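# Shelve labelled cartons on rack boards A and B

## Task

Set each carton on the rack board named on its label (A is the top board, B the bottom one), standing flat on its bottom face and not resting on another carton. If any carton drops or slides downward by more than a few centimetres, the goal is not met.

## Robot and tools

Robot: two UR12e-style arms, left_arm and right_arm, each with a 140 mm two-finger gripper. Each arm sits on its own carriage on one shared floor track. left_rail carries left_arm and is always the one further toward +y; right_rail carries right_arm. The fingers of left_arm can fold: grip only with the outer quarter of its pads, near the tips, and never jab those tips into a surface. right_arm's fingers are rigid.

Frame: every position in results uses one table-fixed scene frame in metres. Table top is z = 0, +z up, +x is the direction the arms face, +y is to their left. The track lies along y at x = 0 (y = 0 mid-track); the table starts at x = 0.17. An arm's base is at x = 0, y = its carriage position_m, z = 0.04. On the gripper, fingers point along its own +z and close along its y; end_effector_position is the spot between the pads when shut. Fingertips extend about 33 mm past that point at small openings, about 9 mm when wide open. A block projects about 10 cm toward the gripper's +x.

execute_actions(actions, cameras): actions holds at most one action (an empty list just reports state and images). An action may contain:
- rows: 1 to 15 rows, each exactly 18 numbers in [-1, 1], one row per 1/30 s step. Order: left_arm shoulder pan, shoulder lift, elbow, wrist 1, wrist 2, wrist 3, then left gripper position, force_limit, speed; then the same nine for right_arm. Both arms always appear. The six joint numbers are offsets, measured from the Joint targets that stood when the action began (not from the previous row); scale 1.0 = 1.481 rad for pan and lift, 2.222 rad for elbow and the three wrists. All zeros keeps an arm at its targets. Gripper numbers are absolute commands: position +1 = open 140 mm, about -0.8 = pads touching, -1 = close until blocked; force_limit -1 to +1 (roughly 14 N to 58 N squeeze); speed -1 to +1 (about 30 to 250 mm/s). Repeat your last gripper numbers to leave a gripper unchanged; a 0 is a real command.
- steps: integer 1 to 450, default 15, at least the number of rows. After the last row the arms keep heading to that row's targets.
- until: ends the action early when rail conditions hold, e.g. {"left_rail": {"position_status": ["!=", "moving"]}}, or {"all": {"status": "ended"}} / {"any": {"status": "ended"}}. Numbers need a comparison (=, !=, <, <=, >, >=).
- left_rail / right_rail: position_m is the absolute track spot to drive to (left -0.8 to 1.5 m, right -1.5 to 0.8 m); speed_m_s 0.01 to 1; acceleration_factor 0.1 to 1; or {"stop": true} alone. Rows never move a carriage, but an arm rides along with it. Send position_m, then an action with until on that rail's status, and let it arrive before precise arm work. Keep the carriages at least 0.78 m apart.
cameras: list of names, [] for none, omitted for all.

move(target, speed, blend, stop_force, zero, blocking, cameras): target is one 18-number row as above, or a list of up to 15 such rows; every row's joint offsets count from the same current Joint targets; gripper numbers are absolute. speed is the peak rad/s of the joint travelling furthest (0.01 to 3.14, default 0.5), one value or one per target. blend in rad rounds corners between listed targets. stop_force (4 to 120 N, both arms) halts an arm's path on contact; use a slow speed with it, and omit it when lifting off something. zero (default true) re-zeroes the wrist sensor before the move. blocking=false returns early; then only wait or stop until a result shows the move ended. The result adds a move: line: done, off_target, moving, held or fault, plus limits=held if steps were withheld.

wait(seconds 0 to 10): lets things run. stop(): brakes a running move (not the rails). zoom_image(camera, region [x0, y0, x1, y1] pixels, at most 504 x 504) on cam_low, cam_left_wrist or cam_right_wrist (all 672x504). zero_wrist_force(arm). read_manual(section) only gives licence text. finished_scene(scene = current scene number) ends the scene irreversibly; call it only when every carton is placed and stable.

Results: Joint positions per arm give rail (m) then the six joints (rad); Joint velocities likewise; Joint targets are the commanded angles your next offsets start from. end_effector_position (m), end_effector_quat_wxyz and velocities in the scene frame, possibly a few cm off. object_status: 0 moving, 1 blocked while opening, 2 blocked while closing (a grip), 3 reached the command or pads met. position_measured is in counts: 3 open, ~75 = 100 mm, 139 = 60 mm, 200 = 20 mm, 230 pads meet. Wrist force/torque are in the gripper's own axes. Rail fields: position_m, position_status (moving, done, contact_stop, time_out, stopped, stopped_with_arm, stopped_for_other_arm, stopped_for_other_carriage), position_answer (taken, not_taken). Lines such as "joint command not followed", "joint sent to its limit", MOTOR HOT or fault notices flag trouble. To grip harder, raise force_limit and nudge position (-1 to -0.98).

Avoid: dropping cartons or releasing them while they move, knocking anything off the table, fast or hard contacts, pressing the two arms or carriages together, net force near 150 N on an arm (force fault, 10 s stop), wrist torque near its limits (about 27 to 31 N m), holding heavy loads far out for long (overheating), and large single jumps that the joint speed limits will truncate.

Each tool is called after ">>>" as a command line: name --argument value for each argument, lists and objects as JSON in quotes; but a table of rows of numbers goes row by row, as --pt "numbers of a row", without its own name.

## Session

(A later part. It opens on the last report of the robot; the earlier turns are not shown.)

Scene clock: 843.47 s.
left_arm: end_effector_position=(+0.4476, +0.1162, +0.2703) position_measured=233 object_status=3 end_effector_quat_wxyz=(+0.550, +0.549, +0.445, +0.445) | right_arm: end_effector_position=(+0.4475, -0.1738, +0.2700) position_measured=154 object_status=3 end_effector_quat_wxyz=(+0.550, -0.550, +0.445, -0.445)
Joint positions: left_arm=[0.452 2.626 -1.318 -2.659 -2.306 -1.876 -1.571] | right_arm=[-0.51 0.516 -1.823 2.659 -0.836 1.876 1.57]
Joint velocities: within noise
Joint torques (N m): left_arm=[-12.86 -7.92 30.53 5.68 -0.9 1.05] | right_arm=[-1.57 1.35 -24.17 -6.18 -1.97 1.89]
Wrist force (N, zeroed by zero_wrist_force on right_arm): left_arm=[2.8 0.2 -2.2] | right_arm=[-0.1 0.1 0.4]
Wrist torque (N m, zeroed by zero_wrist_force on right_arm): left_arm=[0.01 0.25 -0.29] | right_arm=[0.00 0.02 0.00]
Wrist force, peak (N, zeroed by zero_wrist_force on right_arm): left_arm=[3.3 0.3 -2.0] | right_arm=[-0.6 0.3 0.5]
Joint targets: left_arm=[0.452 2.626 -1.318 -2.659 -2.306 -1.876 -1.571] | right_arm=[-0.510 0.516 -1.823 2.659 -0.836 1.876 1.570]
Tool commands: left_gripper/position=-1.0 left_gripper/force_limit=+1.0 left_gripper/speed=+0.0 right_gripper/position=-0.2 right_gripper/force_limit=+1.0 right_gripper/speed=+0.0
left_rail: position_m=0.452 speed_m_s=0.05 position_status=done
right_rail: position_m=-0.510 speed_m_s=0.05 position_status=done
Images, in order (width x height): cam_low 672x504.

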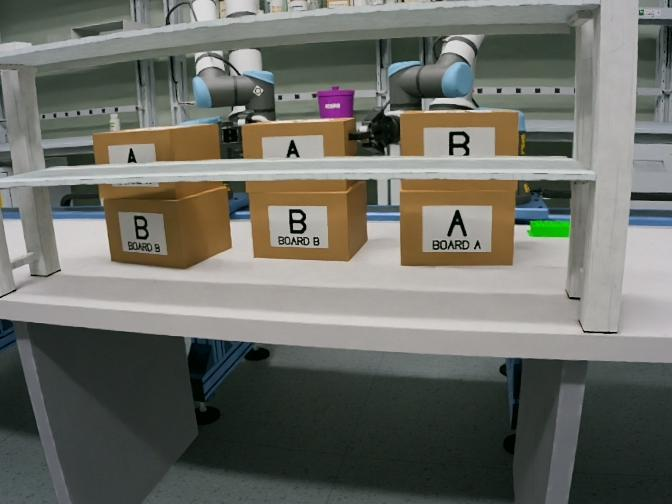

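>>> execute_actions --actions '[{"right_rail":{"position_m":-0.494,"speed_m_s":0.04},"steps":60,"until":{"all":{"status":"ended"}}}]' --cameras '[]'

>>> execute_actions --actions '[{"right_rail":{"position_m":-0.490,"speed_m_s":0.03},"steps":40,"until":{"all":{"status":"ended"}}}]' --cameras '[]'

Scene clock: 850.90 s.
left_arm: end_effector_position=(+0.4476, +0.1161, +0.2703) position_measured=233 object_status=3 end_effector_quat_wxyz=(+0.550, +0.549, +0.445, +0.445) | right_arm: end_effector_position=(+0.4475, -0.1579, +0.2700) position_measured=154 object_status=3 end_effector_quat_wxyz=(+0.550, -0.550, +0.445, -0.445)
Joint positions: left_arm=[0.452 2.626 -1.318 -2.659 -2.306 -1.876 -1.571] | right_arm=[-0.494 0.516 -1.823 2.659 -0.836 1.876 1.57]
Joint velocities: within noise
Joint torques (N m): left_arm=[-12.63 4.27 40.84 4 -0.66 0.88] | right_arm=[-8.61 -7 -32.52 -2.86 -2.22 1.96]
Wrist force (N, zeroed by zero_wrist_force on right_arm): left_arm=[3.7 0.3 -2.5] | right_arm=[0.2 0.4 0.2]
Wrist torque (N m, zeroed by zero_wrist_force on right_arm): left_arm=[0.01 0.22 -0.29] | right_arm=[0.08 -0.04 0.00]
Wrist force, peak (N, zeroed by zero_wrist_force on right_arm): left_arm=[4.0 0.8 -2.5] | right_arm=[0.9 0.0 0.2]
Joint targets: left_arm=[0.452 2.626 -1.318 -2.659 -2.306 -1.876 -1.571] | right_arm=[-0.494 0.516 -1.823 2.659 -0.836 1.876 1.570]
Tool commands: left_gripper/position=-1.0 left_gripper/force_limit=+1.0 left_gripper/speed=+0.0 right_gripper/position=-0.2 right_gripper/force_limit=+1.0 right_gripper/speed=+0.0
left_rail: position_m=0.452 speed_m_s=0.05 position_status=done
right_rail: position_m=-0.494 speed_m_s=0.04 position_status=done
No camera images: "cameras" was empty.

Scene clock: 851.37 s.
left_arm: end_effector_position=(+0.4476, +0.1161, +0.2703) position_measured=233 object_status=3 end_effector_quat_wxyz=(+0.550, +0.549, +0.445, +0.445) | right_arm: end_effector_position=(+0.4475, -0.1538, +0.2700) position_measured=154 object_status=3 end_effector_quat_wxyz=(+0.550, -0.550, +0.445, -0.445)
Joint positions: left_arm=[0.452 2.626 -1.318 -2.659 -2.306 -1.876 -1.571] | right_arm=[-0.49 0.516 -1.823 2.659 -0.836 1.876 1.57]
Joint velocities: within noise
Joint torques (N m): left_arm=[-10.72 3.78 42.78 3.41 -0.49 1.14] | right_arm=[-8.81 -9.5 -33.7 -2.25 -2.35 1.82]
Wrist force (N, zeroed by zero_wrist_force on right_arm): left_arm=[3.9 0.3 -2.7] | right_arm=[0.1 0.0 0.2]
Wrist torque (N m, zeroed by zero_wrist_force on right_arm): left_arm=[-0.01 0.19 -0.29] | right_arm=[0.01 -0.01 -0.01]
Wrist force, peak (N, zeroed by zero_wrist_force on right_arm): left_arm=[3.9 0.3 -2.7] | right_arm=[-0.7 -0.2 0.4]
Joint targets: left_arm=[0.452 2.626 -1.318 -2.659 -2.306 -1.876 -1.571] | right_arm=[-0.490 0.516 -1.823 2.659 -0.836 1.876 1.570]
Tool commands: left_gripper/position=-1.0 left_gripper/force_limit=+1.0 left_gripper/speed=+0.0 right_gripper/position=-0.2 right_gripper/force_limit=+1.0 right_gripper/speed=+0.0
left_rail: position_m=0.452 speed_m_s=0.05 position_status=done
right_rail: position_m=-0.490 speed_m_s=0.03 position_status=done
No camera images: "cameras" was empty.

>>> execute_actions --actions '[{"right_rail":{"position_m":-0.486,"speed_m_s":0.03},"steps":40,"until":{"all":{"status":"ended"}}}]' --cameras '[]'

>>> execute_actions --actions '[{"right_rail":{"position_m":-0.4825,"speed_m_s":0.03},"steps":40,"until":{"all":{"status":"ended"}}}]' --cameras '[]'

Scene clock: 857.70 s.
left_arm: end_effector_position=(+0.4476, +0.1161, +0.2703) position_measured=233 object_status=3 end_effector_quat_wxyz=(+0.550, +0.549, +0.445, +0.445) | right_arm: end_effector_position=(+0.4475, -0.1499, +0.2700) position_measured=154 object_status=3 end_effector_quat_wxyz=(+0.550, -0.550, +0.445, -0.445)
Joint positions: left_arm=[0.452 2.626 -1.318 -2.659 -2.306 -1.876 -1.571] | right_arm=[-0.486 0.516 -1.823 2.659 -0.836 1.876 1.57]
Joint velocities: within noise
Joint torques (N m): left_arm=[-12.22 12.13 48.06 1.32 0.34 0.66] | right_arm=[-13.24 -17.19 -36.73 -0.13 -2.08 1.79]
Wrist force (N, zeroed by zero_wrist_force on right_arm): left_arm=[3.8 0.1 -2.5] | right_arm=[0.4 0.2 0.2]
Wrist torque (N m, zeroed by zero_wrist_force on right_arm): left_arm=[-0.03 0.20 -0.29] | right_arm=[0.05 -0.08 0.00]
Wrist force, peak (N, zeroed by zero_wrist_force on right_arm): left_arm=[3.9 0.2 -2.6] | right_arm=[1.2 0.2 0.0]
Joint targets: left_arm=[0.452 2.626 -1.318 -2.659 -2.306 -1.876 -1.571] | right_arm=[-0.486 0.516 -1.823 2.659 -0.836 1.876 1.570]
Tool commands: left_gripper/position=-1.0 left_gripper/force_limit=+1.0 left_gripper/speed=+0.0 right_gripper/position=-0.2 right_gripper/force_limit=+1.0 right_gripper/speed=+0.0
left_rail: position_m=0.452 speed_m_s=0.05 position_status=done
right_rail: position_m=-0.486 speed_m_s=0.03 position_status=done
No camera images: "cameras" was empty.

Scene clock: 858.17 s.
left_arm: end_effector_position=(+0.4476, +0.1161, +0.2703) position_measured=233 object_status=3 end_effector_quat_wxyz=(+0.550, +0.549, +0.445, +0.445) | right_arm: end_effector_position=(+0.4475, -0.1463, +0.2700) position_measured=154 object_status=3 end_effector_quat_wxyz=(+0.550, -0.550, +0.445, -0.445)
Joint positions: left_arm=[0.452 2.626 -1.318 -2.659 -2.306 -1.876 -1.571] | right_arm=[-0.482 0.516 -1.823 2.659 -0.836 1.876 1.57]
Joint velocities: within noise
Joint torques (N m): left_arm=[-9.73 12.73 47.84 1.31 0.29 0.82] | right_arm=[-11.54 -18.28 -37.25 -0.18 -2.18 1.98]
Wrist force (N, zeroed by zero_wrist_force on right_arm): left_arm=[3.6 -0.1 -1.9] | right_arm=[1.6 0.1 -0.9]
Wrist torque (N m, zeroed by zero_wrist_force on right_arm): left_arm=[-0.03 0.28 -0.29] | right_arm=[0.09 -0.07 0.04]
Wrist force, peak (N, zeroed by zero_wrist_force on right_arm): left_arm=[4.2 0.2 -2.0] | right_arm=[1.6 0.1 -0.9]
Joint targets: left_arm=[0.452 2.626 -1.318 -2.659 -2.306 -1.876 -1.571] | right_arm=[-0.482 0.516 -1.823 2.659 -0.836 1.876 1.570]
Tool commands: left_gripper/position=-1.0 left_gripper/force_limit=+1.0 left_gripper/speed=+0.0 right_gripper/position=-0.2 right_gripper/force_limit=+1.0 right_gripper/speed=+0.0
left_rail: position_m=0.452 speed_m_s=0.05 position_status=done
right_rail: position_m=-0.482 speed_m_s=0.03 position_status=done
No camera images: "cameras" was empty.

>>> execute_actions --actions '[{"left_rail":{"position_m":0.4492,"speed_m_s":0.02},"right_rail":{"position_m":-0.4797,"speed_m_s":0.02},"steps":40,"until":{"all":{"status":"ended"}}}]' --cameras '[]'

Scene clock: 865.87 s.
left_arm: end_effector_position=(+0.4476, +0.1133, +0.2703) position_measured=233 object_status=3 end_effector_quat_wxyz=(+0.550, +0.549, +0.445, +0.445) | right_arm: end_effector_position=(+0.4475, -0.1436, +0.2700) position_measured=154 object_status=3 end_effector_quat_wxyz=(+0.550, -0.550, +0.445, -0.445)
Joint positions: left_arm=[0.449 2.626 -1.318 -2.659 -2.306 -1.876 -1.571] | right_arm=[-0.48 0.516 -1.823 2.659 -0.836 1.876 1.57]
Joint velocities: within noise
Joint torques (N m): left_arm=[-8.2 22.17 47.12 1.61 0.88 0.84] | right_arm=[-12.15 -18.04 -35.76 -0.59 -2.05 1.88]
Wrist force (N, zeroed by zero_wrist_force on right_arm): left_arm=[7.4 0.3 -1.3] | right_arm=[2.0 -0.4 -1.3]
Wrist torque (N m, zeroed by zero_wrist_force on right_arm): left_arm=[-0.02 0.41 -0.29] | right_arm=[0.03 -0.01 0.06]
Wrist force, peak (N, zeroed by zero_wrist_force on right_arm): left_arm=[8.3 -0.2 -1.6] | right_arm=[1.9 0.7 -1.3]
Joint targets: left_arm=[0.449 2.626 -1.318 -2.659 -2.306 -1.876 -1.571] | right_arm=[-0.480 0.516 -1.823 2.659 -0.836 1.876 1.570]
Tool commands: left_gripper/position=-1.0 left_gripper/force_limit=+1.0 left_gripper/speed=+0.0 right_gripper/position=-0.2 right_gripper/force_limit=+1.0 right_gripper/speed=+0.0
left_rail: position_m=0.449 speed_m_s=0.02 position_status=done
right_rail: position_m=-0.480 speed_m_s=0.02 position_status=done
No camera images: "cameras" was empty.

>>> execute_actions --actions '[{"right_rail":{"position_m":-0.4757,"speed_m_s":0.03},"steps":40,"until":{"all":{"status":"ended"}}}]' --cameras '[]'

>>> execute_actions --actions '[{"right_rail":{"position_m":-0.4727,"speed_m_s":0.03},"steps":40,"until":{"all":{"status":"ended"}}}]' --cameras '["cam_low"]'

Scene clock: 874.90 s.
left_arm: end_effector_position=(+0.4476, +0.1133, +0.2703) position_measured=233 object_status=3 end_effector_quat_wxyz=(+0.550, +0.549, +0.445, +0.445) | right_arm: end_effector_position=(+0.4475, -0.1397, +0.2700) position_measured=154 object_status=3 end_effector_quat_wxyz=(+0.550, -0.550, +0.445, -0.445)
Joint positions: left_arm=[0.449 2.626 -1.318 -2.659 -2.306 -1.876 -1.571] | right_arm=[-0.476 0.516 -1.823 2.659 -0.836 1.876 1.57]
Joint velocities: within noise
Joint torques (N m): left_arm=[-7.21 30.84 45.37 1.31 5.7 0.72] | right_arm=[7.06 -18.49 -34.71 -0.48 -6.03 1.82]
Wrist force (N, zeroed by zero_wrist_force on right_arm): left_arm=[24.0 2.2 -5.3] | right_arm=[33.4 -4.0 -6.8]
Wrist torque (N m, zeroed by zero_wrist_force on right_arm): left_arm=[-0.08 1.01 -0.32] | right_arm=[0.31 0.74 0.62]
Wrist force, peak (N, zeroed by zero_wrist_force on right_arm): left_arm=[24.0 2.6 -5.2] | right_arm=[33.4 -4.0 -6.8]
Joint targets: left_arm=[0.449 2.626 -1.318 -2.659 -2.306 -1.876 -1.571] | right_arm=[-0.476 0.516 -1.823 2.659 -0.836 1.876 1.570]
Tool commands: left_gripper/position=-1.0 left_gripper/force_limit=+1.0 left_gripper/speed=+0.0 right_gripper/position=-0.2 right_gripper/force_limit=+1.0 right_gripper/speed=+0.0
left_rail: position_m=0.449 speed_m_s=0.02 position_status=done
right_rail: position_m=-0.476 speed_m_s=0.03 position_status=done
No camera images: "cameras" was empty.

Scene clock: 875.37 s.
left_arm: end_effector_position=(+0.4476, +0.1133, +0.2703) position_measured=233 object_status=3 end_effector_quat_wxyz=(+0.550, +0.549, +0.445, +0.445) | right_arm: end_effector_position=(+0.4475, -0.1367, +0.2700) position_measured=154 object_status=3 end_effector_quat_wxyz=(+0.550, -0.550, +0.445, -0.445)
Joint positions: left_arm=[0.449 2.627 -1.318 -2.659 -2.306 -1.876 -1.571] | right_arm=[-0.473 0.516 -1.823 2.659 -0.836 1.876 1.57]
Joint velocities: within noise
Joint torques (N m): left_arm=[-9.68 25.48 46.21 1.17 10.92 0.4] | right_arm=[26.73 -16.76 -34.19 -0.37 -12.38 2.06]
Wrist force (N, zeroed by zero_wrist_force on right_arm): left_arm=[44.4 4.9 -9.0] | right_arm=[56.0 -7.1 -10.9]
Wrist torque (N m, zeroed by zero_wrist_force on right_arm): left_arm=[-0.12 1.79 -0.36] | right_arm=[0.46 1.18 0.81]
Wrist force, peak (N, zeroed by zero_wrist_force on right_arm): left_arm=[44.7 4.7 -9.3] | right_arm=[56.0 -7.1 -10.9]
Joint targets: left_arm=[0.449 2.626 -1.318 -2.659 -2.306 -1.876 -1.571] | right_arm=[-0.473 0.516 -1.823 2.659 -0.836 1.876 1.570]
Tool commands: left_gripper/position=-1.0 left_gripper/force_limit=+1.0 left_gripper/speed=+0.0 right_gripper/position=-0.2 right_gripper/force_limit=+1.0 right_gripper/speed=+0.0
left_rail: position_m=0.449 speed_m_s=0.02 position_status=done
right_rail: position_m=-0.473 speed_m_s=0.03 position_status=done
Images, in order (width x height): cam_low 672x504.

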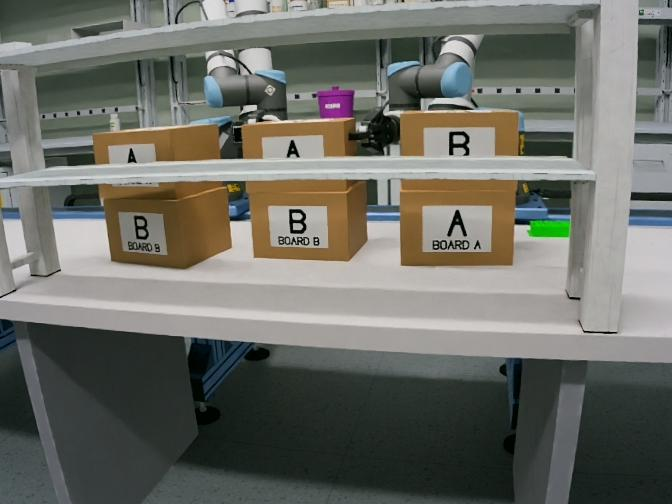

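>>> move --target '[0,0.017286,0.004815,-0.016337,0,0,-1,1,0,0,-0.017286,-0.004815,0.016337,0,0,-0.2,1,0]' --speed 0.04 --cameras '["cam_low"]'

Scene clock: 884.50 s.
left_arm: end_effector_position=(+0.4476, +0.1133, +0.2803) position_measured=233 object_status=3 end_effector_quat_wxyz=(+0.550, +0.549, +0.445, +0.445) | right_arm: end_effector_position=(+0.4474, -0.1364, +0.2800) position_measured=154 object_status=3 end_effector_quat_wxyz=(+0.550, -0.550, +0.445, -0.445)
Joint positions: left_arm=[0.449 2.627 -1.293 -2.649 -2.342 -1.876 -1.571] | right_arm=[-0.473 0.516 -1.848 2.648 -0.8 1.876 1.57]
Joint velocities: within noise
Joint torques (N m): left_arm=[-19.55 37.37 70.64 4.84 23.41 0.53] | right_arm=[23.15 -25.44 -54.49 -2.36 -9.67 1.28]
Wrist force (N, zeroed by zero_wrist_force on right_arm): left_arm=[49.1 -11.4 -8.9] | right_arm=[49.8 5.1 -9.6]
Wrist torque (N m, zeroed by zero_wrist_force on right_arm): left_arm=[0.34 1.93 -0.14] | right_arm=[0.19 1.12 0.56]
Wrist force, peak (N, zeroed by zero_wrist_force on right_arm): left_arm=[50.2 -11.5 -9.0] | right_arm=[57.7 -6.7 -11.3]
Joint targets: left_arm=[0.449 2.626 -1.292 -2.648 -2.342 -1.876 -1.571] | right_arm=[-0.473 0.516 -1.849 2.648 -0.800 1.876 1.570]
left_rail: position_m=0.449 speed_m_s=0.02 position_status=done
right_rail: position_m=-0.473 speed_m_s=0.03 position_status=done
move: done
Images, in order (width x height): cam_low 672x504.

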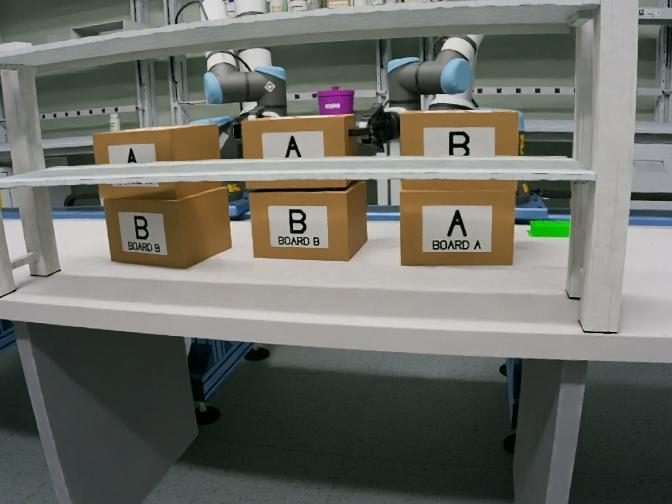

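>>> move --pt "0 0.046095 0.015336 -0.046059 0 0 -1 1 0 0 -0.046095 -0.015336 0.046059 0 0 -0.2 1 0" --pt "0 0.093782 0.036638 -0.099145 0 0 -1 1 0 0 -0.093782 -0.036638 0.099145 0 0 -0.2 1 0" --pt "0 0.126473 0.056413 -0.140709 0 0 -1 1 0 0 -0.126473 -0.056413 0.140709 0 0 -0.2 1 0" --pt "0 0.166688 0.091970 -0.203070 0 0 -1 1 0 0 -0.166688 -0.091970 0.203070 0 0 -0.2 1 0" --pt "0 0.192170 0.129996 -0.258081 0 0 -1 1 0 0 -0.192170 -0.129996 0.258081 0 0 -0.2 1 0" --pt "0 0.207008 0.173875 -0.311849 0 0 -1 1 0 0 -0.207008 -0.173875 0.311849 0 0 -0.2 1 0" --pt "0 0.211313 0.219373 -0.360218 0 0 -1 1 0 0 -0.211313 -0.219373 0.360218 0 0 -0.2 1 0" --speed 0.2 --blend 0.02 --cameras '["cam_low"]'

Scene clock: 915.43 s.
left_arm: end_effector_position=(+0.4475, +0.1134, +0.6102) position_measured=233 object_status=3 end_effector_quat_wxyz=(+0.550, +0.549, +0.445, +0.445) | right_arm: end_effector_position=(+0.4475, -0.1365, +0.6099) position_measured=154 object_status=3 end_effector_quat_wxyz=(+0.550, -0.550, +0.445, -0.445)
Joint positions: left_arm=[0.449 2.627 -0.979 -2.161 -3.142 -1.876 -1.571] | right_arm=[-0.473 0.516 -2.162 2.161 0 1.876 1.57]
Joint velocities: within noise
Joint torques (N m): left_arm=[-39.16 15.31 77.7 4.96 21.9 0.81] | right_arm=[25.21 -1.74 -59.22 -2.32 -20.23 0.48]
Wrist force (N, zeroed by zero_wrist_force on right_arm): left_arm=[53.7 -11.0 -9.8] | right_arm=[55.1 4.7 -10.5]
Wrist torque (N m, zeroed by zero_wrist_force on right_arm): left_arm=[0.34 2.19 -0.16] | right_arm=[0.08 1.14 0.48]
Wrist force, peak (N, zeroed by zero_wrist_force on right_arm): left_arm=[61.2 -12.4 -11.0] | right_arm=[62.7 5.7 -12.3]
Joint targets: left_arm=[0.449 2.626 -0.979 -2.161 -3.142 -1.876 -1.571] | right_arm=[-0.473 0.516 -2.162 2.161 0.001 1.876 1.570]
left_rail: position_m=0.449 speed_m_s=0.02 position_status=done
right_rail: position_m=-0.473 speed_m_s=0.03 position_status=done
move: done
Images, in order (width x height): cam_low 672x504.

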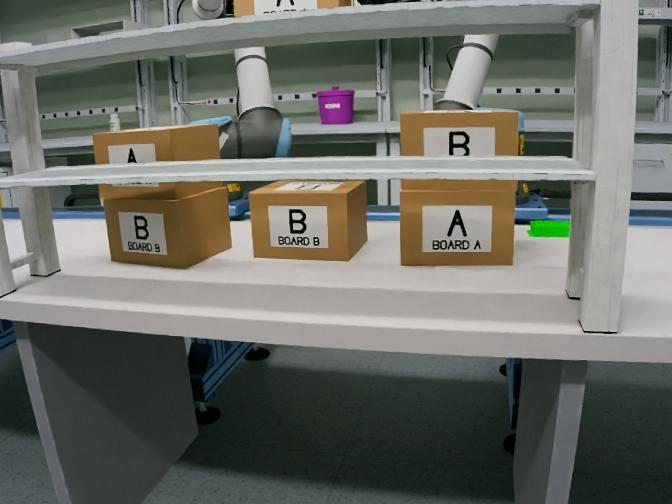

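>>> move --pt "0.044973 -0.024943 0.007046 0.009579 0.029975 0 -1 1 0 -0.044973 0.024943 -0.007046 -0.009579 -0.029975 0 -0.2 1 0" --pt "0.104305 -0.076797 0.023215 0.027971 0.069521 0 -1 1 0 -0.104305 0.076797 -0.023215 -0.027971 -0.069521 0 -0.2 1 0" --pt "0.134241 -0.115633 0.037036 0.040035 0.089474 0 -1 1 0 -0.134241 0.115633 -0.037036 -0.040035 -0.089474 0 -0.2 1 0" --pt "0.158263 -0.156203 0.053010 0.051102 0.105484 0 -1 1 0 -0.158263 0.156203 -0.053010 -0.051102 -0.105484 0 -0.2 1 0" --pt "0.177808 -0.197741 0.071038 0.060760 0.118512 0 -1 1 0 -0.177808 0.197741 -0.071038 -0.060760 -0.118512 0 -0.2 1 0" --pt "0.193938 -0.239739 0.091032 0.068758 0.129263 0 -1 1 0 -0.193938 0.239739 -0.091032 -0.068758 -0.129263 0 -0.2 1 0" --pt "0.207425 -0.281879 0.112922 0.074955 0.138252 0 -1 1 0 -0.207425 0.281879 -0.112922 -0.074955 -0.138252 0 -0.2 1 0" --pt "0.217001 -0.316731 0.132434 0.078672 0.144635 0 -1 1 0 -0.217001 0.316731 -0.132434 -0.078672 -0.144635 0 -0.2 1 0" --speed 0.2 --blend 0.015 --cameras '["cam_low"]'

Scene clock: 986.60 s.
left_arm: end_effector_position=(+0.7786, +0.1134, +0.6103) position_measured=233 object_status=3 end_effector_quat_wxyz=(+0.550, +0.549, +0.445, +0.445) | right_arm: end_effector_position=(+0.7786, -0.1364, +0.6099) position_measured=154 object_status=3 end_effector_quat_wxyz=(+0.550, -0.550, +0.445, -0.445)
Joint positions: left_arm=[0.449 2.948 -1.448 -1.867 -2.968 -1.555 -1.571] | right_arm=[-0.473 0.194 -1.693 1.867 -0.174 1.555 1.57]
Joint velocities: within noise
Joint torques (N m): left_arm=[-29.45 22.81 77.04 12.7 27.89 0.49] | right_arm=[23.74 -24.75 -57.49 -11.71 -27 0.11]
Wrist force (N, zeroed by zero_wrist_force on right_arm): left_arm=[50.3 -10.7 -9.1] | right_arm=[51.4 6.1 -9.2]
Wrist torque (N m, zeroed by zero_wrist_force on right_arm): left_arm=[0.31 1.99 -0.17] | right_arm=[0.05 1.08 0.34]
Wrist force, peak (N, zeroed by zero_wrist_force on right_arm): left_arm=[67.8 -12.2 -12.2] | right_arm=[69.4 5.6 -12.7]
Joint targets: left_arm=[0.449 2.948 -1.449 -1.867 -2.967 -1.555 -1.571] | right_arm=[-0.473 0.194 -1.692 1.867 -0.174 1.555 1.570]
left_rail: position_m=0.449 speed_m_s=0.02 position_status=done
right_rail: position_m=-0.473 speed_m_s=0.03 position_status=done
move: done
Images, in order (width x height): cam_low 672x504.

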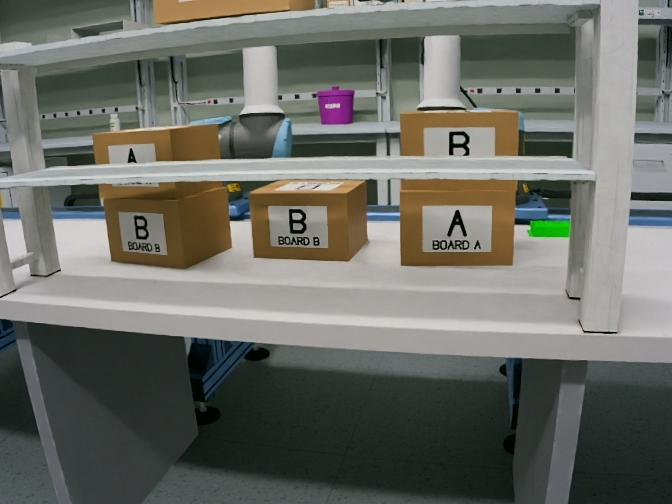

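>>> move --pt "0 -0.003942 -0.012148 0.014775 0 0 -1 1 0 0 0.003942 0.012148 -0.014775 0 0 -0.2 1 0" --speed 0.04 --cameras '[]'

>>> move --pt "0 -0.000657 -0.002025 0.002463 0 0 -1 1 0 0 0.000657 0.002025 -0.002463 0 0 -0.2 1 0" --speed 0.02 --cameras '[]'

Scene clock: 993.57 s.
left_arm: end_effector_position=(+0.7788, +0.1134, +0.5927) position_measured=233 object_status=3 end_effector_quat_wxyz=(+0.550, +0.549, +0.445, +0.445) | right_arm: end_effector_position=(+0.7788, -0.1364, +0.5922) position_measured=154 object_status=3 end_effector_quat_wxyz=(+0.550, -0.550, +0.445, -0.445)
Joint positions: left_arm=[0.449 2.948 -1.454 -1.893 -2.935 -1.555 -1.571] | right_arm=[-0.473 0.194 -1.687 1.893 -0.207 1.555 1.57]
Joint velocities: within noise
Joint torques (N m): left_arm=[-34.36 -18.77 14.31 -0.32 26.92 0.49] | right_arm=[31.27 10.43 -15.34 0.87 -26.71 -0.42]
Wrist force (N, zeroed by zero_wrist_force on right_arm): left_arm=[58.1 31.9 -23.9] | right_arm=[59.1 -29.2 -18.7]
Wrist torque (N m, zeroed by zero_wrist_force on right_arm): left_arm=[-0.77 2.11 -0.73] | right_arm=[0.31 1.09 0.82]
Wrist force, peak (N, zeroed by zero_wrist_force on right_arm): left_arm=[58.1 31.9 -23.9] | right_arm=[59.1 -29.2 -18.7]
Joint targets: left_arm=[0.449 2.948 -1.454 -1.894 -2.935 -1.555 -1.571] | right_arm=[-0.473 0.194 -1.687 1.894 -0.207 1.555 1.570]
left_rail: position_m=0.449 speed_m_s=0.02 position_status=done
right_rail: position_m=-0.473 speed_m_s=0.03 position_status=done
move: done
No camera images: "cameras" was empty.

Scene clock: 994.27 s.
left_arm: end_effector_position=(+0.7787, +0.1134, +0.5894) position_measured=233 object_status=3 end_effector_quat_wxyz=(+0.550, +0.549, +0.445, +0.445) | right_arm: end_effector_position=(+0.7787, -0.1364, +0.5890) position_measured=154 object_status=3 end_effector_quat_wxyz=(+0.550, -0.550, +0.445, -0.445)
Joint positions: left_arm=[0.449 2.948 -1.455 -1.898 -2.929 -1.555 -1.571] | right_arm=[-0.473 0.194 -1.686 1.898 -0.212 1.555 1.57]
Joint velocities: within noise
Joint torques (N m): left_arm=[-38.98 -23.05 2.79 -4.11 26.92 0.22] | right_arm=[37.84 12.1 -4.6 4.07 -26.56 -0.48]
Wrist force (N, zeroed by zero_wrist_force on right_arm): left_arm=[58.4 42.0 -16.0] | right_arm=[59.1 -38.4 -7.8]
Wrist torque (N m, zeroed by zero_wrist_force on right_arm): left_arm=[-1.16 2.23 -0.86] | right_arm=[1.02 1.20 0.89]
Wrist force, peak (N, zeroed by zero_wrist_force on right_arm): left_arm=[58.3 40.3 -22.9] | right_arm=[59.4 -37.5 -16.1]
Joint targets: left_arm=[0.449 2.948 -1.455 -1.898 -2.929 -1.555 -1.571] | right_arm=[-0.473 0.194 -1.686 1.898 -0.212 1.555 1.570]
left_rail: position_m=0.449 speed_m_s=0.02 position_status=done
right_rail: position_m=-0.473 speed_m_s=0.03 position_status=done
move: done
No camera images: "cameras" was empty.

>>> move --pt "0 0.000657 0.002025 -0.002463 0 0 -1 1 0 0 -0.000657 -0.002025 0.002463 0 0 -0.2 1 0" --speed 0.02 --cameras '[]'

>>> execute_actions --actions '[{"left_rail":{"position_m":0.4622,"speed_m_s":0.05},"right_rail":{"position_m":-0.4857,"speed_m_s":0.05},"steps":60,"until":{"all":{"status":"ended"}}}]' --cameras '[]'

Scene clock: 1006.10 s.
left_arm: end_effector_position=(+0.7787, +0.1134, +0.5918) position_measured=233 object_status=3 end_effector_quat_wxyz=(+0.550, +0.550, +0.445, +0.445) | right_arm: end_effector_position=(+0.7788, -0.1364, +0.5915) position_measured=154 object_status=3 end_effector_quat_wxyz=(+0.549, -0.550, +0.445, -0.445)
Joint positions: left_arm=[0.449 2.948 -1.455 -1.894 -2.935 -1.555 -1.571] | right_arm=[-0.473 0.194 -1.686 1.894 -0.207 1.555 1.57]
Joint velocities: within noise
Joint torques (N m): left_arm=[-58.9 48.11 55.04 -1.85 26.46 0.46] | right_arm=[56.48 -43.34 -45.09 2.7 -26.22 -1.13]
Wrist force (N, zeroed by zero_wrist_force on right_arm): left_arm=[55.8 9.6 -5.7] | right_arm=[57.1 -9.4 -4.6]
Wrist torque (N m, zeroed by zero_wrist_force on right_arm): left_arm=[-0.28 2.25 -0.44] | right_arm=[0.53 1.24 0.52]
Wrist force, peak (N, zeroed by zero_wrist_force on right_arm): left_arm=[58.7 42.4 -15.7] | right_arm=[59.0 -39.2 -7.7]
Joint targets: left_arm=[0.449 2.948 -1.454 -1.894 -2.935 -1.555 -1.571] | right_arm=[-0.473 0.194 -1.687 1.894 -0.207 1.555 1.570]
left_rail: position_m=0.449 speed_m_s=0.02 position_status=done
right_rail: position_m=-0.473 speed_m_s=0.03 position_status=done
move: done
No camera images: "cameras" was empty.

Scene clock: 1006.80 s.
left_arm: end_effector_position=(+0.7787, +0.1262, +0.5922) position_measured=233 object_status=3 end_effector_quat_wxyz=(+0.550, +0.549, +0.445, +0.445) end_effector_velocity=(+0.000, +0.002, +0.002) end_effector_angular_velocity=(-0.001, -0.003, +0.002) | right_arm: end_effector_position=(+0.7787, -0.1492, +0.5918) position_measured=154 object_status=3 end_effector_quat_wxyz=(+0.550, -0.550, +0.445, -0.445) end_effector_velocity=(+0.001, -0.002, +0.000) end_effector_angular_velocity=(+0.001, -0.001, -0.003)
Joint positions: left_arm=[0.462 2.948 -1.454 -1.894 -2.935 -1.555 -1.571] | right_arm=[-0.486 0.195 -1.687 1.894 -0.207 1.555 1.57]
Joint velocities: left_arm=[0.001 0.001 0.002 0 0.001 -0.001 0] | right_arm=[-0.001 -0.002 0 0 -0.001 0.001 0.001]
Joint torques (N m): left_arm=[10.34 60.96 58.02 5.91 -2 0.59] | right_arm=[-14.45 -46.39 -47.2 -6.85 2.82 -1.11]
Wrist force (N, zeroed by zero_wrist_force on right_arm): left_arm=[-0.1 -0.5 0.2] | right_arm=[-5.0 0.6 1.0]
Wrist torque (N m, zeroed by zero_wrist_force on right_arm): left_arm=[-0.05 0.16 -0.30] | right_arm=[0.09 1.10 0.02]
Wrist force, peak (N, zeroed by zero_wrist_force on right_arm): left_arm=[55.5 8.1 -5.5] | right_arm=[57.1 -8.0 -5.3]
Joint targets: left_arm=[0.462 2.948 -1.454 -1.894 -2.935 -1.555 -1.571] | right_arm=[-0.486 0.194 -1.687 1.894 -0.207 1.555 1.570]
Tool commands: left_gripper/position=-1.0 left_gripper/force_limit=+1.0 left_gripper/speed=+0.0 right_gripper/position=-0.2 right_gripper/force_limit=+1.0 right_gripper/speed=+0.0
left_rail: position_m=0.462 speed_m_s=0.05 position_status=done
right_rail: position_m=-0.486 speed_m_s=0.05 position_status=done
No camera images: "cameras" was empty.

>>> execute_actions --actions '[{"left_rail":{"position_m":0.477,"speed_m_s":0.05},"right_rail":{"position_m":-0.497,"speed_m_s":0.05},"steps":60,"until":{"all":{"status":"ended"}}}]' --cameras '[]'

>>> move --pt "-0.023063 0.080934 -0.029254 -0.024689 -0.015372 0 -1 1 0 0.023063 -0.080934 0.029254 0.024689 0.015372 0 -0.2 1 0" --pt "-0.058738 0.164470 -0.067276 -0.042345 -0.039150 0 -1 1 0 0.058738 -0.164470 0.067276 0.042345 0.039150 0 -0.2 1 0" --pt "-0.112695 0.243876 -0.097071 -0.065476 -0.075113 0 -1 1 0 0.112695 -0.243876 0.097071 0.065476 0.075113 0 -0.2 1 0" --pt "-0.217001 0.320673 -0.120286 -0.093447 -0.144635 0 -1 1 0 0.217001 -0.320673 0.120286 0.093447 0.144635 0 -0.2 1 0" --pt "-0.217001 0.301530 -0.209664 0.008689 -0.144635 0 -1 1 0 0.217001 -0.301530 0.209664 -0.008689 0.144635 0 -0.2 1 0" --pt "-0.217001 0.235833 -0.283247 0.126061 -0.144635 0 -1 1 0 0.217001 -0.235833 0.283247 -0.126061 0.144635 0 -0.2 1 0" --pt "-0.217001 0.109363 -0.339662 0.266771 -0.144635 0 -1 1 0 0.217001 -0.109363 0.339662 -0.266771 0.144635 0 -0.2 1 0" --pt "-0.217001 -0.077136 -0.374886 0.426300 -0.144635 0 -1 1 0 0.217001 0.077136 0.374886 -0.426300 0.144635 0 -0.2 1 0" --pt "-0.217001 -0.197346 -0.384831 0.516367 -0.144635 0 -1 1 0 0.217001 0.197346 0.384831 -0.516367 0.144635 0 -0.2 1 0" --pt "-0.217001 -0.374056 -0.387836 0.637152 -0.144635 0 -1 1 0 0.217001 0.374056 0.387836 -0.637152 0.144635 0 -0.2 1 0" --speed 0.5 --blend 0.03 --cameras '["cam_low","cam_right_wrist"]'

Scene clock: 1072.63 s.
left_arm: end_effector_position=(+0.7787, +0.1412, +0.5923) position_measured=233 object_status=3 end_effector_quat_wxyz=(+0.550, +0.549, +0.445, +0.445) | right_arm: end_effector_position=(+0.7788, -0.1606, +0.5918) position_measured=154 object_status=3 end_effector_quat_wxyz=(+0.550, -0.550, +0.445, -0.445)
Joint positions: left_arm=[0.477 2.948 -1.454 -1.894 -2.935 -1.555 -1.571] | right_arm=[-0.497 0.194 -1.687 1.894 -0.207 1.555 1.57]
Joint velocities: within noise
Joint torques (N m): left_arm=[11.65 61.01 61.88 5.99 -1.73 0.55] | right_arm=[-11.66 -48.73 -50.84 -6.6 2.91 -1.2]
Wrist force (N, zeroed by zero_wrist_force on right_arm): left_arm=[0.0 -0.2 0.1] | right_arm=[-4.7 0.6 0.9]
Wrist torque (N m, zeroed by zero_wrist_force on right_arm): left_arm=[0.00 0.14 -0.30] | right_arm=[0.08 1.04 0.02]
Wrist force, peak (N, zeroed by zero_wrist_force on right_arm): left_arm=[-0.8 -0.2 0.4] | right_arm=[-5.7 0.3 1.0]
Joint targets: left_arm=[0.477 2.948 -1.454 -1.894 -2.935 -1.555 -1.571] | right_arm=[-0.497 0.194 -1.687 1.894 -0.207 1.555 1.570]
Tool commands: left_gripper/position=-1.0 left_gripper/force_limit=+1.0 left_gripper/speed=+0.0 right_gripper/position=-0.2 right_gripper/force_limit=+1.0 right_gripper/speed=+0.0
left_rail: position_m=0.477 speed_m_s=0.05 position_status=done
right_rail: position_m=-0.497 speed_m_s=0.05 position_status=done
No camera images: "cameras" was empty.

Scene clock: 1077.53 s.
left_arm: end_effector_position=(+0.4477, +0.1411, +0.0851) position_measured=233 object_status=3 end_effector_quat_wxyz=(+0.550, +0.549, +0.445, +0.445) | right_arm: end_effector_position=(+0.4474, -0.1608, +0.0848) position_measured=154 object_status=3 end_effector_quat_wxyz=(+0.550, -0.550, +0.445, -0.445)
Joint positions: left_arm=[0.477 2.626 -2.008 -2.756 -1.519 -1.876 -1.571] | right_arm=[-0.497 0.516 -1.133 2.755 -1.622 1.876 1.57]
Joint velocities: within noise
Joint torques (N m): left_arm=[-10.58 18.4 -9.96 6.86 -1.89 0.45] | right_arm=[5.92 -28.7 7.85 -7.3 3.05 -1.07]
Wrist force (N, zeroed by zero_wrist_force on right_arm): left_arm=[-0.3 -0.3 0.3] | right_arm=[-5.1 0.2 0.5]
Wrist torque (N m, zeroed by zero_wrist_force on right_arm): left_arm=[0.00 0.16 -0.30] | right_arm=[0.04 1.14 -0.04]
Wrist force, peak (N, zeroed by zero_wrist_force on right_arm): left_arm=[-0.7 2.3 -3.2] | right_arm=[-5.3 -2.7 -3.0]
Joint targets: left_arm=[0.477 2.626 -2.008 -2.756 -1.519 -1.876 -1.571] | right_arm=[-0.497 0.516 -1.132 2.755 -1.623 1.876 1.570]
left_rail: position_m=0.477 speed_m_s=0.05 position_status=done
right_rail: position_m=-0.497 speed_m_s=0.05 position_status=done
move: done
camera_calibration:
cam_right_wrist: T_world_to_cam=[[-0.0173707, 0.0185882, -0.999676, 0.102565], [-0.501455, 0.864828, 0.0247943, 0.363035], [0.865009, 0.501723, -0.0057015, -0.129751], [0, 0, 0, 1]] pos_world=[0.296063, -0.25077, 0.0927911]
Images, in order (width x height): cam_low 672x504, cam_right_wrist 672x504.

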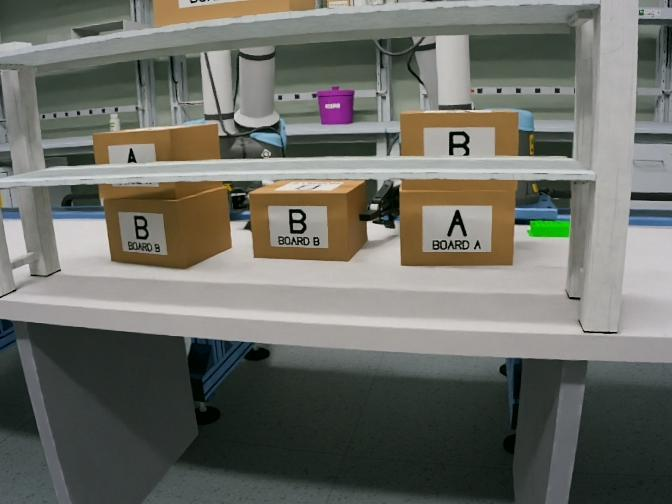

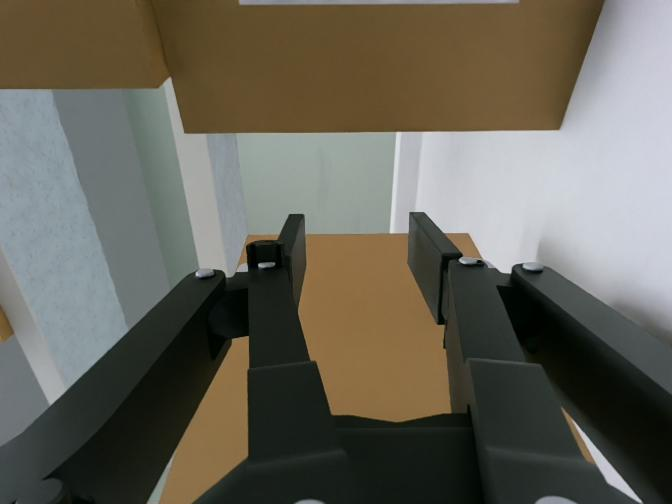

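>>> zero_wrist_force --arm "right_arm"

>>> execute_actions --actions '[{"left_rail":{"position_m":0.461,"speed_m_s":0.05},"right_rail":{"position_m":-0.481,"speed_m_s":0.05},"steps":60,"until":{"all":{"status":"ended"}}}]' --cameras '[]'

>>> execute_actions --actions '[{"left_rail":{"position_m":0.457,"speed_m_s":0.03},"right_rail":{"position_m":-0.477,"speed_m_s":0.03},"steps":60,"until":{"all":{"status":"ended"}}}]' --cameras '[]'

Wrist force sensor zeroed.

Scene clock: 1083.87 s.
left_arm: end_effector_position=(+0.4477, +0.1252, +0.0851) position_measured=233 object_status=3 end_effector_quat_wxyz=(+0.550, +0.549, +0.445, +0.445) | right_arm: end_effector_position=(+0.4474, -0.1449, +0.0847) position_measured=154 object_status=3 end_effector_quat_wxyz=(+0.550, -0.550, +0.445, -0.445)
Joint positions: left_arm=[0.461 2.626 -2.009 -2.756 -1.519 -1.876 -1.571] | right_arm=[-0.481 0.516 -1.132 2.755 -1.623 1.876 1.57]
Joint velocities: within noise
Joint torques (N m): left_arm=[-4.14 25.54 -3.82 5.64 1.94 0.63] | right_arm=[1.73 -26.39 4.48 -6.14 2.17 -0.87]
Wrist force (N, zeroed by zero_wrist_force on right_arm): left_arm=[6.6 -0.1 -0.2] | right_arm=[0.0 -0.1 -0.2]
Wrist torque (N m, zeroed by zero_wrist_force on right_arm): left_arm=[-0.01 0.35 -0.32] | right_arm=[-0.02 0.01 0.00]
Wrist force, peak (N, zeroed by zero_wrist_force on right_arm): left_arm=[8.2 0.8 -0.7] | right_arm=[1.1 -0.3 -0.2]
Joint targets: left_arm=[0.461 2.626 -2.008 -2.756 -1.519 -1.876 -1.571] | right_arm=[-0.481 0.516 -1.132 2.755 -1.623 1.876 1.570]
Tool commands: left_gripper/position=-1.0 left_gripper/force_limit=+1.0 left_gripper/speed=+0.0 right_gripper/position=-0.2 right_gripper/force_limit=+1.0 right_gripper/speed=+0.0
left_rail: position_m=0.461 speed_m_s=0.05 position_status=done
right_rail: position_m=-0.481 speed_m_s=0.05 position_status=done
No camera images: "cameras" was empty.

Scene clock: 1084.33 s.
left_arm: end_effector_position=(+0.4477, +0.1210, +0.0851) position_measured=233 object_status=3 end_effector_quat_wxyz=(+0.550, +0.549, +0.445, +0.445) | right_arm: end_effector_position=(+0.4474, -0.1408, +0.0847) position_measured=154 object_status=3 end_effector_quat_wxyz=(+0.550, -0.550, +0.445, -0.445)
Joint positions: left_arm=[0.457 2.626 -2.009 -2.756 -1.519 -1.876 -1.571] | right_arm=[-0.477 0.516 -1.132 2.755 -1.623 1.876 1.57]
Joint velocities: within noise
Joint torques (N m): left_arm=[-7.19 25.98 -2.29 5.29 4.36 0.48] | right_arm=[-0.37 -26.34 3.73 -6.2 2.19 -0.85]
Wrist force (N, zeroed by zero_wrist_force on right_arm): left_arm=[7.9 -0.1 -1.1] | right_arm=[1.4 0.1 -1.2]
Wrist torque (N m, zeroed by zero_wrist_force on right_arm): left_arm=[-0.03 0.47 -0.32] | right_arm=[0.01 -0.03 0.04]
Wrist force, peak (N, zeroed by zero_wrist_force on right_arm): left_arm=[8.8 0.3 -0.9] | right_arm=[1.6 0.4 -1.4]
Joint targets: left_arm=[0.457 2.626 -2.008 -2.756 -1.519 -1.876 -1.571] | right_arm=[-0.477 0.516 -1.132 2.755 -1.623 1.876 1.570]
Tool commands: left_gripper/position=-1.0 left_gripper/force_limit=+1.0 left_gripper/speed=+0.0 right_gripper/position=-0.2 right_gripper/force_limit=+1.0 right_gripper/speed=+0.0
left_rail: position_m=0.457 speed_m_s=0.03 position_status=done
right_rail: position_m=-0.477 speed_m_s=0.03 position_status=done
No camera images: "cameras" was empty.

>>> execute_actions --actions '[{"left_rail":{"position_m":0.4545,"speed_m_s":0.03},"right_rail":{"position_m":-0.4725,"speed_m_s":0.03},"steps":60,"until":{"all":{"status":"ended"}}}]' --cameras '[]'

Scene clock: 1088.47 s.
left_arm: end_effector_position=(+0.4477, +0.1186, +0.0851) position_measured=233 object_status=3 end_effector_quat_wxyz=(+0.550, +0.549, +0.445, +0.445) | right_arm: end_effector_position=(+0.4474, -0.1364, +0.0847) position_measured=154 object_status=3 end_effector_quat_wxyz=(+0.549, -0.550, +0.445, -0.445) end_effector_velocity=(-0.001, +0.001, +0.000) end_effector_angular_velocity=(-0.001, +0.000, +0.002)
Joint positions: left_arm=[0.455 2.626 -2.009 -2.756 -1.519 -1.876 -1.571] | right_arm=[-0.473 0.516 -1.132 2.755 -1.623 1.876 1.57]
Joint velocities: left_arm=[within noise] | right_arm=[0.001 0.002 0 0 0 -0.001 -0.001]
Joint torques (N m): left_arm=[0.68 39.99 3.53 3.77 5.21 0.29] | right_arm=[-5.95 -29.91 -0.08 -5.19 0.74 -0.87]
Wrist force (N, zeroed by zero_wrist_force on right_arm): left_arm=[13.8 1.2 -3.6] | right_arm=[11.0 -0.8 -6.3]
Wrist torque (N m, zeroed by zero_wrist_force on right_arm): left_arm=[-0.03 0.68 -0.34] | right_arm=[0.20 0.22 0.31]
Wrist force, peak (N, zeroed by zero_wrist_force on right_arm): left_arm=[13.8 1.2 -3.6] | right_arm=[11.0 -0.8 -6.3]
Joint targets: left_arm=[0.455 2.626 -2.008 -2.756 -1.519 -1.876 -1.571] | right_arm=[-0.472 0.516 -1.132 2.755 -1.623 1.876 1.570]
Tool commands: left_gripper/position=-1.0 left_gripper/force_limit=+1.0 left_gripper/speed=+0.0 right_gripper/position=-0.2 right_gripper/force_limit=+1.0 right_gripper/speed=+0.0
left_rail: position_m=0.455 speed_m_s=0.03 position_status=done
right_rail: position_m=-0.473 position_m_goal=-0.472 speed_m_s=0.03 position_status=done
No camera images: "cameras" was empty.

>>> execute_actions --actions '[{"left_rail":{"position_m":0.4515,"speed_m_s":0.03},"right_rail":{"position_m":-0.4695,"speed_m_s":0.03},"steps":60,"until":{"all":{"status":"ended"}}}]' --cameras '[]'

Scene clock: 1093.33 s.
left_arm: end_effector_position=(+0.4477, +0.1158, +0.0851) position_measured=233 object_status=3 end_effector_quat_wxyz=(+0.550, +0.549, +0.445, +0.445) end_effector_velocity=(+0.001, -0.001, +0.001) end_effector_angular_velocity=(-0.002, -0.003, +0.000) | right_arm: end_effector_position=(+0.4474, -0.1335, +0.0847) position_measured=154 object_status=3 end_effector_quat_wxyz=(+0.549, -0.550, +0.445, -0.445)
Joint positions: left_arm=[0.452 2.627 -2.009 -2.756 -1.519 -1.876 -1.571] | right_arm=[-0.47 0.516 -1.132 2.756 -1.623 1.876 1.57]
Joint velocities: left_arm=[-0.001 0 0 0.002 0.002 0 0] | right_arm=[within noise]
Joint torques (N m): left_arm=[-19.07 51.68 13.03 2.97 19.12 0.32] | right_arm=[14.12 -31.37 -11.4 -4.34 -11.4 -1.03]
Wrist force (N, zeroed by zero_wrist_force on right_arm): left_arm=[53.3 9.7 -18.9] | right_arm=[49.3 -6.4 -15.9]
Wrist torque (N m, zeroed by zero_wrist_force on right_arm): left_arm=[-0.29 1.98 -0.48] | right_arm=[0.55 1.03 0.65]
Wrist force, peak (N, zeroed by zero_wrist_force on right_arm): left_arm=[53.3 9.7 -18.9] | right_arm=[49.3 -6.4 -15.9]
Joint targets: left_arm=[0.452 2.626 -2.008 -2.756 -1.519 -1.876 -1.571] | right_arm=[-0.470 0.516 -1.132 2.755 -1.623 1.876 1.570]
Tool commands: left_gripper/position=-1.0 left_gripper/force_limit=+1.0 left_gripper/speed=+0.0 right_gripper/position=-0.2 right_gripper/force_limit=+1.0 right_gripper/speed=+0.0
left_rail: position_m=0.452 speed_m_s=0.03 position_status=done
right_rail: position_m=-0.470 speed_m_s=0.03 position_status=done
No camera images: "cameras" was empty.

>>> move --pt "0 0.029372 -0.000225 -0.019352 0 0 -1 1 0 0 -0.029372 0.000225 0.019352 0 0 -0.2 1 0" --speed 0.05 --cameras '["cam_low"]'

Scene clock: 1100.37 s.
left_arm: end_effector_position=(+0.4478, +0.1155, +0.0951) position_measured=233 object_status=3 end_effector_quat_wxyz=(+0.550, +0.549, +0.445, +0.445) | right_arm: end_effector_position=(+0.4476, -0.1333, +0.0947) position_measured=154 object_status=3 end_effector_quat_wxyz=(+0.550, -0.550, +0.445, -0.445)
Joint positions: left_arm=[0.451 2.626 -1.965 -2.756 -1.562 -1.876 -1.571] | right_arm=[-0.469 0.516 -1.176 2.756 -1.58 1.876 1.57]
Joint velocities: within noise
Joint torques (N m): left_arm=[-40.41 70.57 17.35 4.82 20.57 0.3] | right_arm=[31.02 -56.72 -11.31 -1.72 -25.82 -0.82]
Wrist force (N, zeroed by zero_wrist_force on right_arm): left_arm=[52.2 -12.3 -10.1] | right_arm=[53.4 5.8 -10.1]
Wrist torque (N m, zeroed by zero_wrist_force on right_arm): left_arm=[0.28 2.01 -0.19] | right_arm=[0.31 1.25 0.45]
Wrist force, peak (N, zeroed by zero_wrist_force on right_arm): left_arm=[56.6 11.0 -19.7] | right_arm=[55.1 5.8 -10.3]
Joint targets: left_arm=[0.452 2.626 -1.965 -2.756 -1.562 -1.876 -1.571] | right_arm=[-0.470 0.516 -1.176 2.756 -1.580 1.876 1.570]
left_rail: position_m=0.451 position_m_goal=0.452 speed_m_s=0.03 position_status=done
right_rail: position_m=-0.469 position_m_goal=-0.470 speed_m_s=0.03 position_status=done
move: done
Images, in order (width x height): cam_low 672x504.

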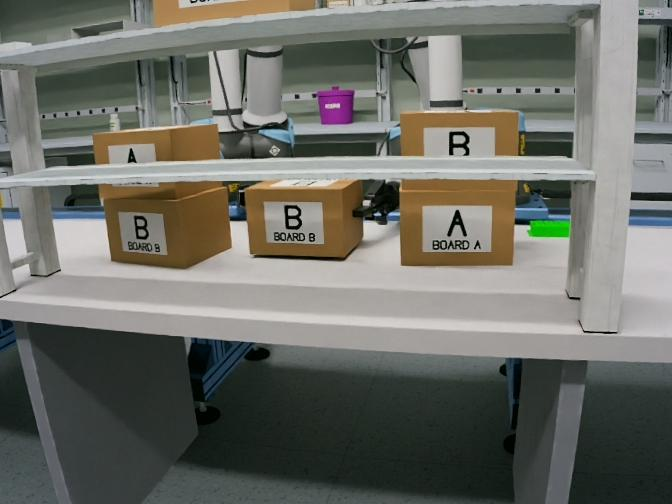

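>>> move --pt "0 -0.029772 0.000225 0.019752 0 0 -1 1 0 0 0.029772 -0.000225 -0.019752 0 0 -0.2 1 0" --speed 0.04 --cameras '[]'

Scene clock: 1189.53 s.
left_arm: end_effector_position=(+0.4477, +0.1155, +0.0852) position_measured=233 object_status=3 end_effector_quat_wxyz=(+0.550, +0.549, +0.445, +0.445) | right_arm: end_effector_position=(+0.4474, -0.1333, +0.0848) position_measured=154 object_status=3 end_effector_quat_wxyz=(+0.550, -0.550, +0.445, -0.445)
Joint positions: left_arm=[0.451 2.626 -2.009 -2.756 -1.518 -1.876 -1.571] | right_arm=[-0.469 0.516 -1.132 2.755 -1.623 1.876 1.57]
Joint velocities: within noise
Joint torques (N m): left_arm=[-37.95 15.36 34.6 7.79 10.45 0.74] | right_arm=[31.5 -27.96 -25.86 -9.24 -25.84 -0.89]
Wrist force (N, zeroed by zero_wrist_force on right_arm): left_arm=[53.0 9.4 -21.1] | right_arm=[54.9 -7.9 -18.1]
Wrist torque (N m, zeroed by zero_wrist_force on right_arm): left_arm=[-0.27 1.91 -0.46] | right_arm=[0.62 1.16 0.67]
Wrist force, peak (N, zeroed by zero_wrist_force on right_arm): left_arm=[53.0 9.4 -21.1] | right_arm=[54.9 -7.9 -18.1]
Joint targets: left_arm=[0.452 2.626 -2.009 -2.756 -1.518 -1.876 -1.571] | right_arm=[-0.470 0.516 -1.132 2.755 -1.624 1.876 1.570]
left_rail: position_m=0.451 position_m_goal=0.452 speed_m_s=0.03 position_status=done
right_rail: position_m=-0.469 position_m_goal=-0.470 speed_m_s=0.03 position_status=done
move: done
No camera images: "cameras" was empty.

>>> execute_actions --actions '[{"left_rail":{"position_m":0.4715,"speed_m_s":0.05},"right_rail":{"position_m":-0.4885,"speed_m_s":0.05},"steps":60,"until":{"all":{"status":"ended"}}}]' --cameras '[]'

>>> move --pt "0 0.177109 0.003005 -0.121185 0 0 -1 1 0 0 -0.177109 -0.003005 0.121185 0 0 -0.2 1 0" --pt "0 0.297320 0.012950 -0.211252 0 0 -1 1 0 0 -0.297320 -0.012950 0.211252 0 0 -0.2 1 0" --pt "0 0.483818 0.048174 -0.370780 0 0 -1 1 0 0 -0.483818 -0.048174 0.370780 0 0 -0.2 1 0" --pt "0 0.610289 0.104589 -0.511490 0 0 -1 1 0 0 -0.610289 -0.104589 0.511490 0 0 -0.2 1 0" --pt "0.018371 0.639440 0.143306 -0.569637 0.012245 0 -1 1 0 -0.018371 -0.639440 -0.143306 0.569637 -0.012245 0 -0.2 1 0" --speed 0.5 --blend 0.03 --cameras '["cam_low"]'

Scene clock: 1213.37 s.
left_arm: end_effector_position=(+0.4477, +0.1354, +0.0850) position_measured=233 object_status=3 end_effector_quat_wxyz=(+0.550, +0.549, +0.445, +0.445) | right_arm: end_effector_position=(+0.4474, -0.1522, +0.0847) position_measured=154 object_status=3 end_effector_quat_wxyz=(+0.550, -0.550, +0.445, -0.445)
Joint positions: left_arm=[0.471 2.626 -2.009 -2.756 -1.518 -1.876 -1.571] | right_arm=[-0.488 0.516 -1.132 2.755 -1.624 1.876 1.57]
Joint velocities: within noise
Joint torques (N m): left_arm=[10.79 29.97 -9.41 1.49 -1.78 0.34] | right_arm=[-13.46 -28.93 8.31 -2.05 3.06 -0.89]
Wrist force (N, zeroed by zero_wrist_force on right_arm): left_arm=[-0.2 -0.1 0.3] | right_arm=[3.1 1.2 -5.5]
Wrist torque (N m, zeroed by zero_wrist_force on right_arm): left_arm=[0.04 0.14 -0.31] | right_arm=[0.28 -0.69 0.01]
Wrist force, peak (N, zeroed by zero_wrist_force on right_arm): left_arm=[53.6 12.5 -22.1] | right_arm=[55.3 -9.1 -19.5]
Joint targets: left_arm=[0.472 2.626 -2.009 -2.756 -1.518 -1.876 -1.571] | right_arm=[-0.488 0.516 -1.132 2.755 -1.624 1.876 1.570]
Tool commands: left_gripper/position=-1.0 left_gripper/force_limit=+1.0 left_gripper/speed=+0.0 right_gripper/position=-0.2 right_gripper/force_limit=+1.0 right_gripper/speed=+0.0
left_rail: position_m=0.471 position_m_goal=0.472 speed_m_s=0.05 position_status=done
right_rail: position_m=-0.488 speed_m_s=0.05 position_status=done
No camera images: "cameras" was empty.

Scene clock: 1216.50 s.
left_arm: end_effector_position=(+0.4608, +0.1356, +0.4360) position_measured=233 object_status=3 end_effector_quat_wxyz=(+0.550, +0.549, +0.445, +0.445) | right_arm: end_effector_position=(+0.4607, -0.1523, +0.4357) position_measured=154 object_status=3 end_effector_quat_wxyz=(+0.550, -0.550, +0.445, -0.445)
Joint positions: left_arm=[0.472 2.654 -1.062 -2.437 -2.784 -1.849 -1.571] | right_arm=[-0.489 0.489 -2.079 2.437 -0.358 1.849 1.57]
Joint velocities: within noise
Joint torques (N m): left_arm=[13.26 24.02 59.83 0.27 2.45 0.44] | right_arm=[-14.96 -13.43 -49.25 0.6 -2.96 -0.82]
Wrist force (N, zeroed by zero_wrist_force on right_arm): left_arm=[0.0 0.1 0.4] | right_arm=[2.9 1.2 -5.6]
Wrist torque (N m, zeroed by zero_wrist_force on right_arm): left_arm=[0.07 0.14 -0.29] | right_arm=[0.27 -0.62 0.04]
Wrist force, peak (N, zeroed by zero_wrist_force on right_arm): left_arm=[-0.1 2.3 0.9] | right_arm=[3.2 2.1 -6.1]
Joint targets: left_arm=[0.472 2.654 -1.062 -2.437 -2.784 -1.849 -1.571] | right_arm=[-0.488 0.489 -2.079 2.437 -0.358 1.849 1.570]
left_rail: position_m=0.472 speed_m_s=0.05 position_status=done
right_rail: position_m=-0.489 position_m_goal=-0.488 speed_m_s=0.05 position_status=done
move: done
Images, in order (width x height): cam_low 672x504.

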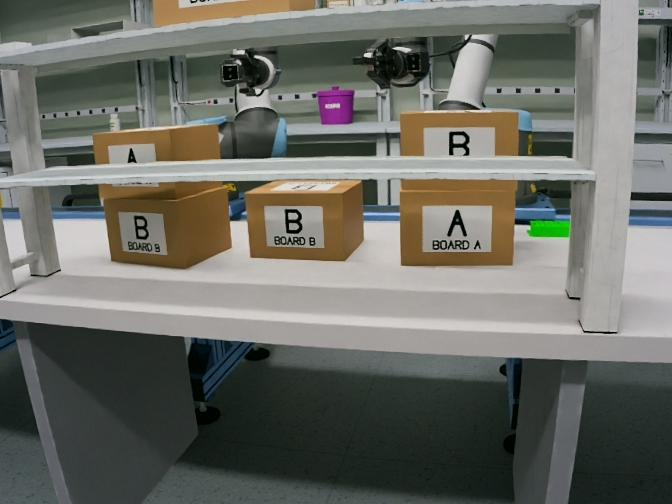

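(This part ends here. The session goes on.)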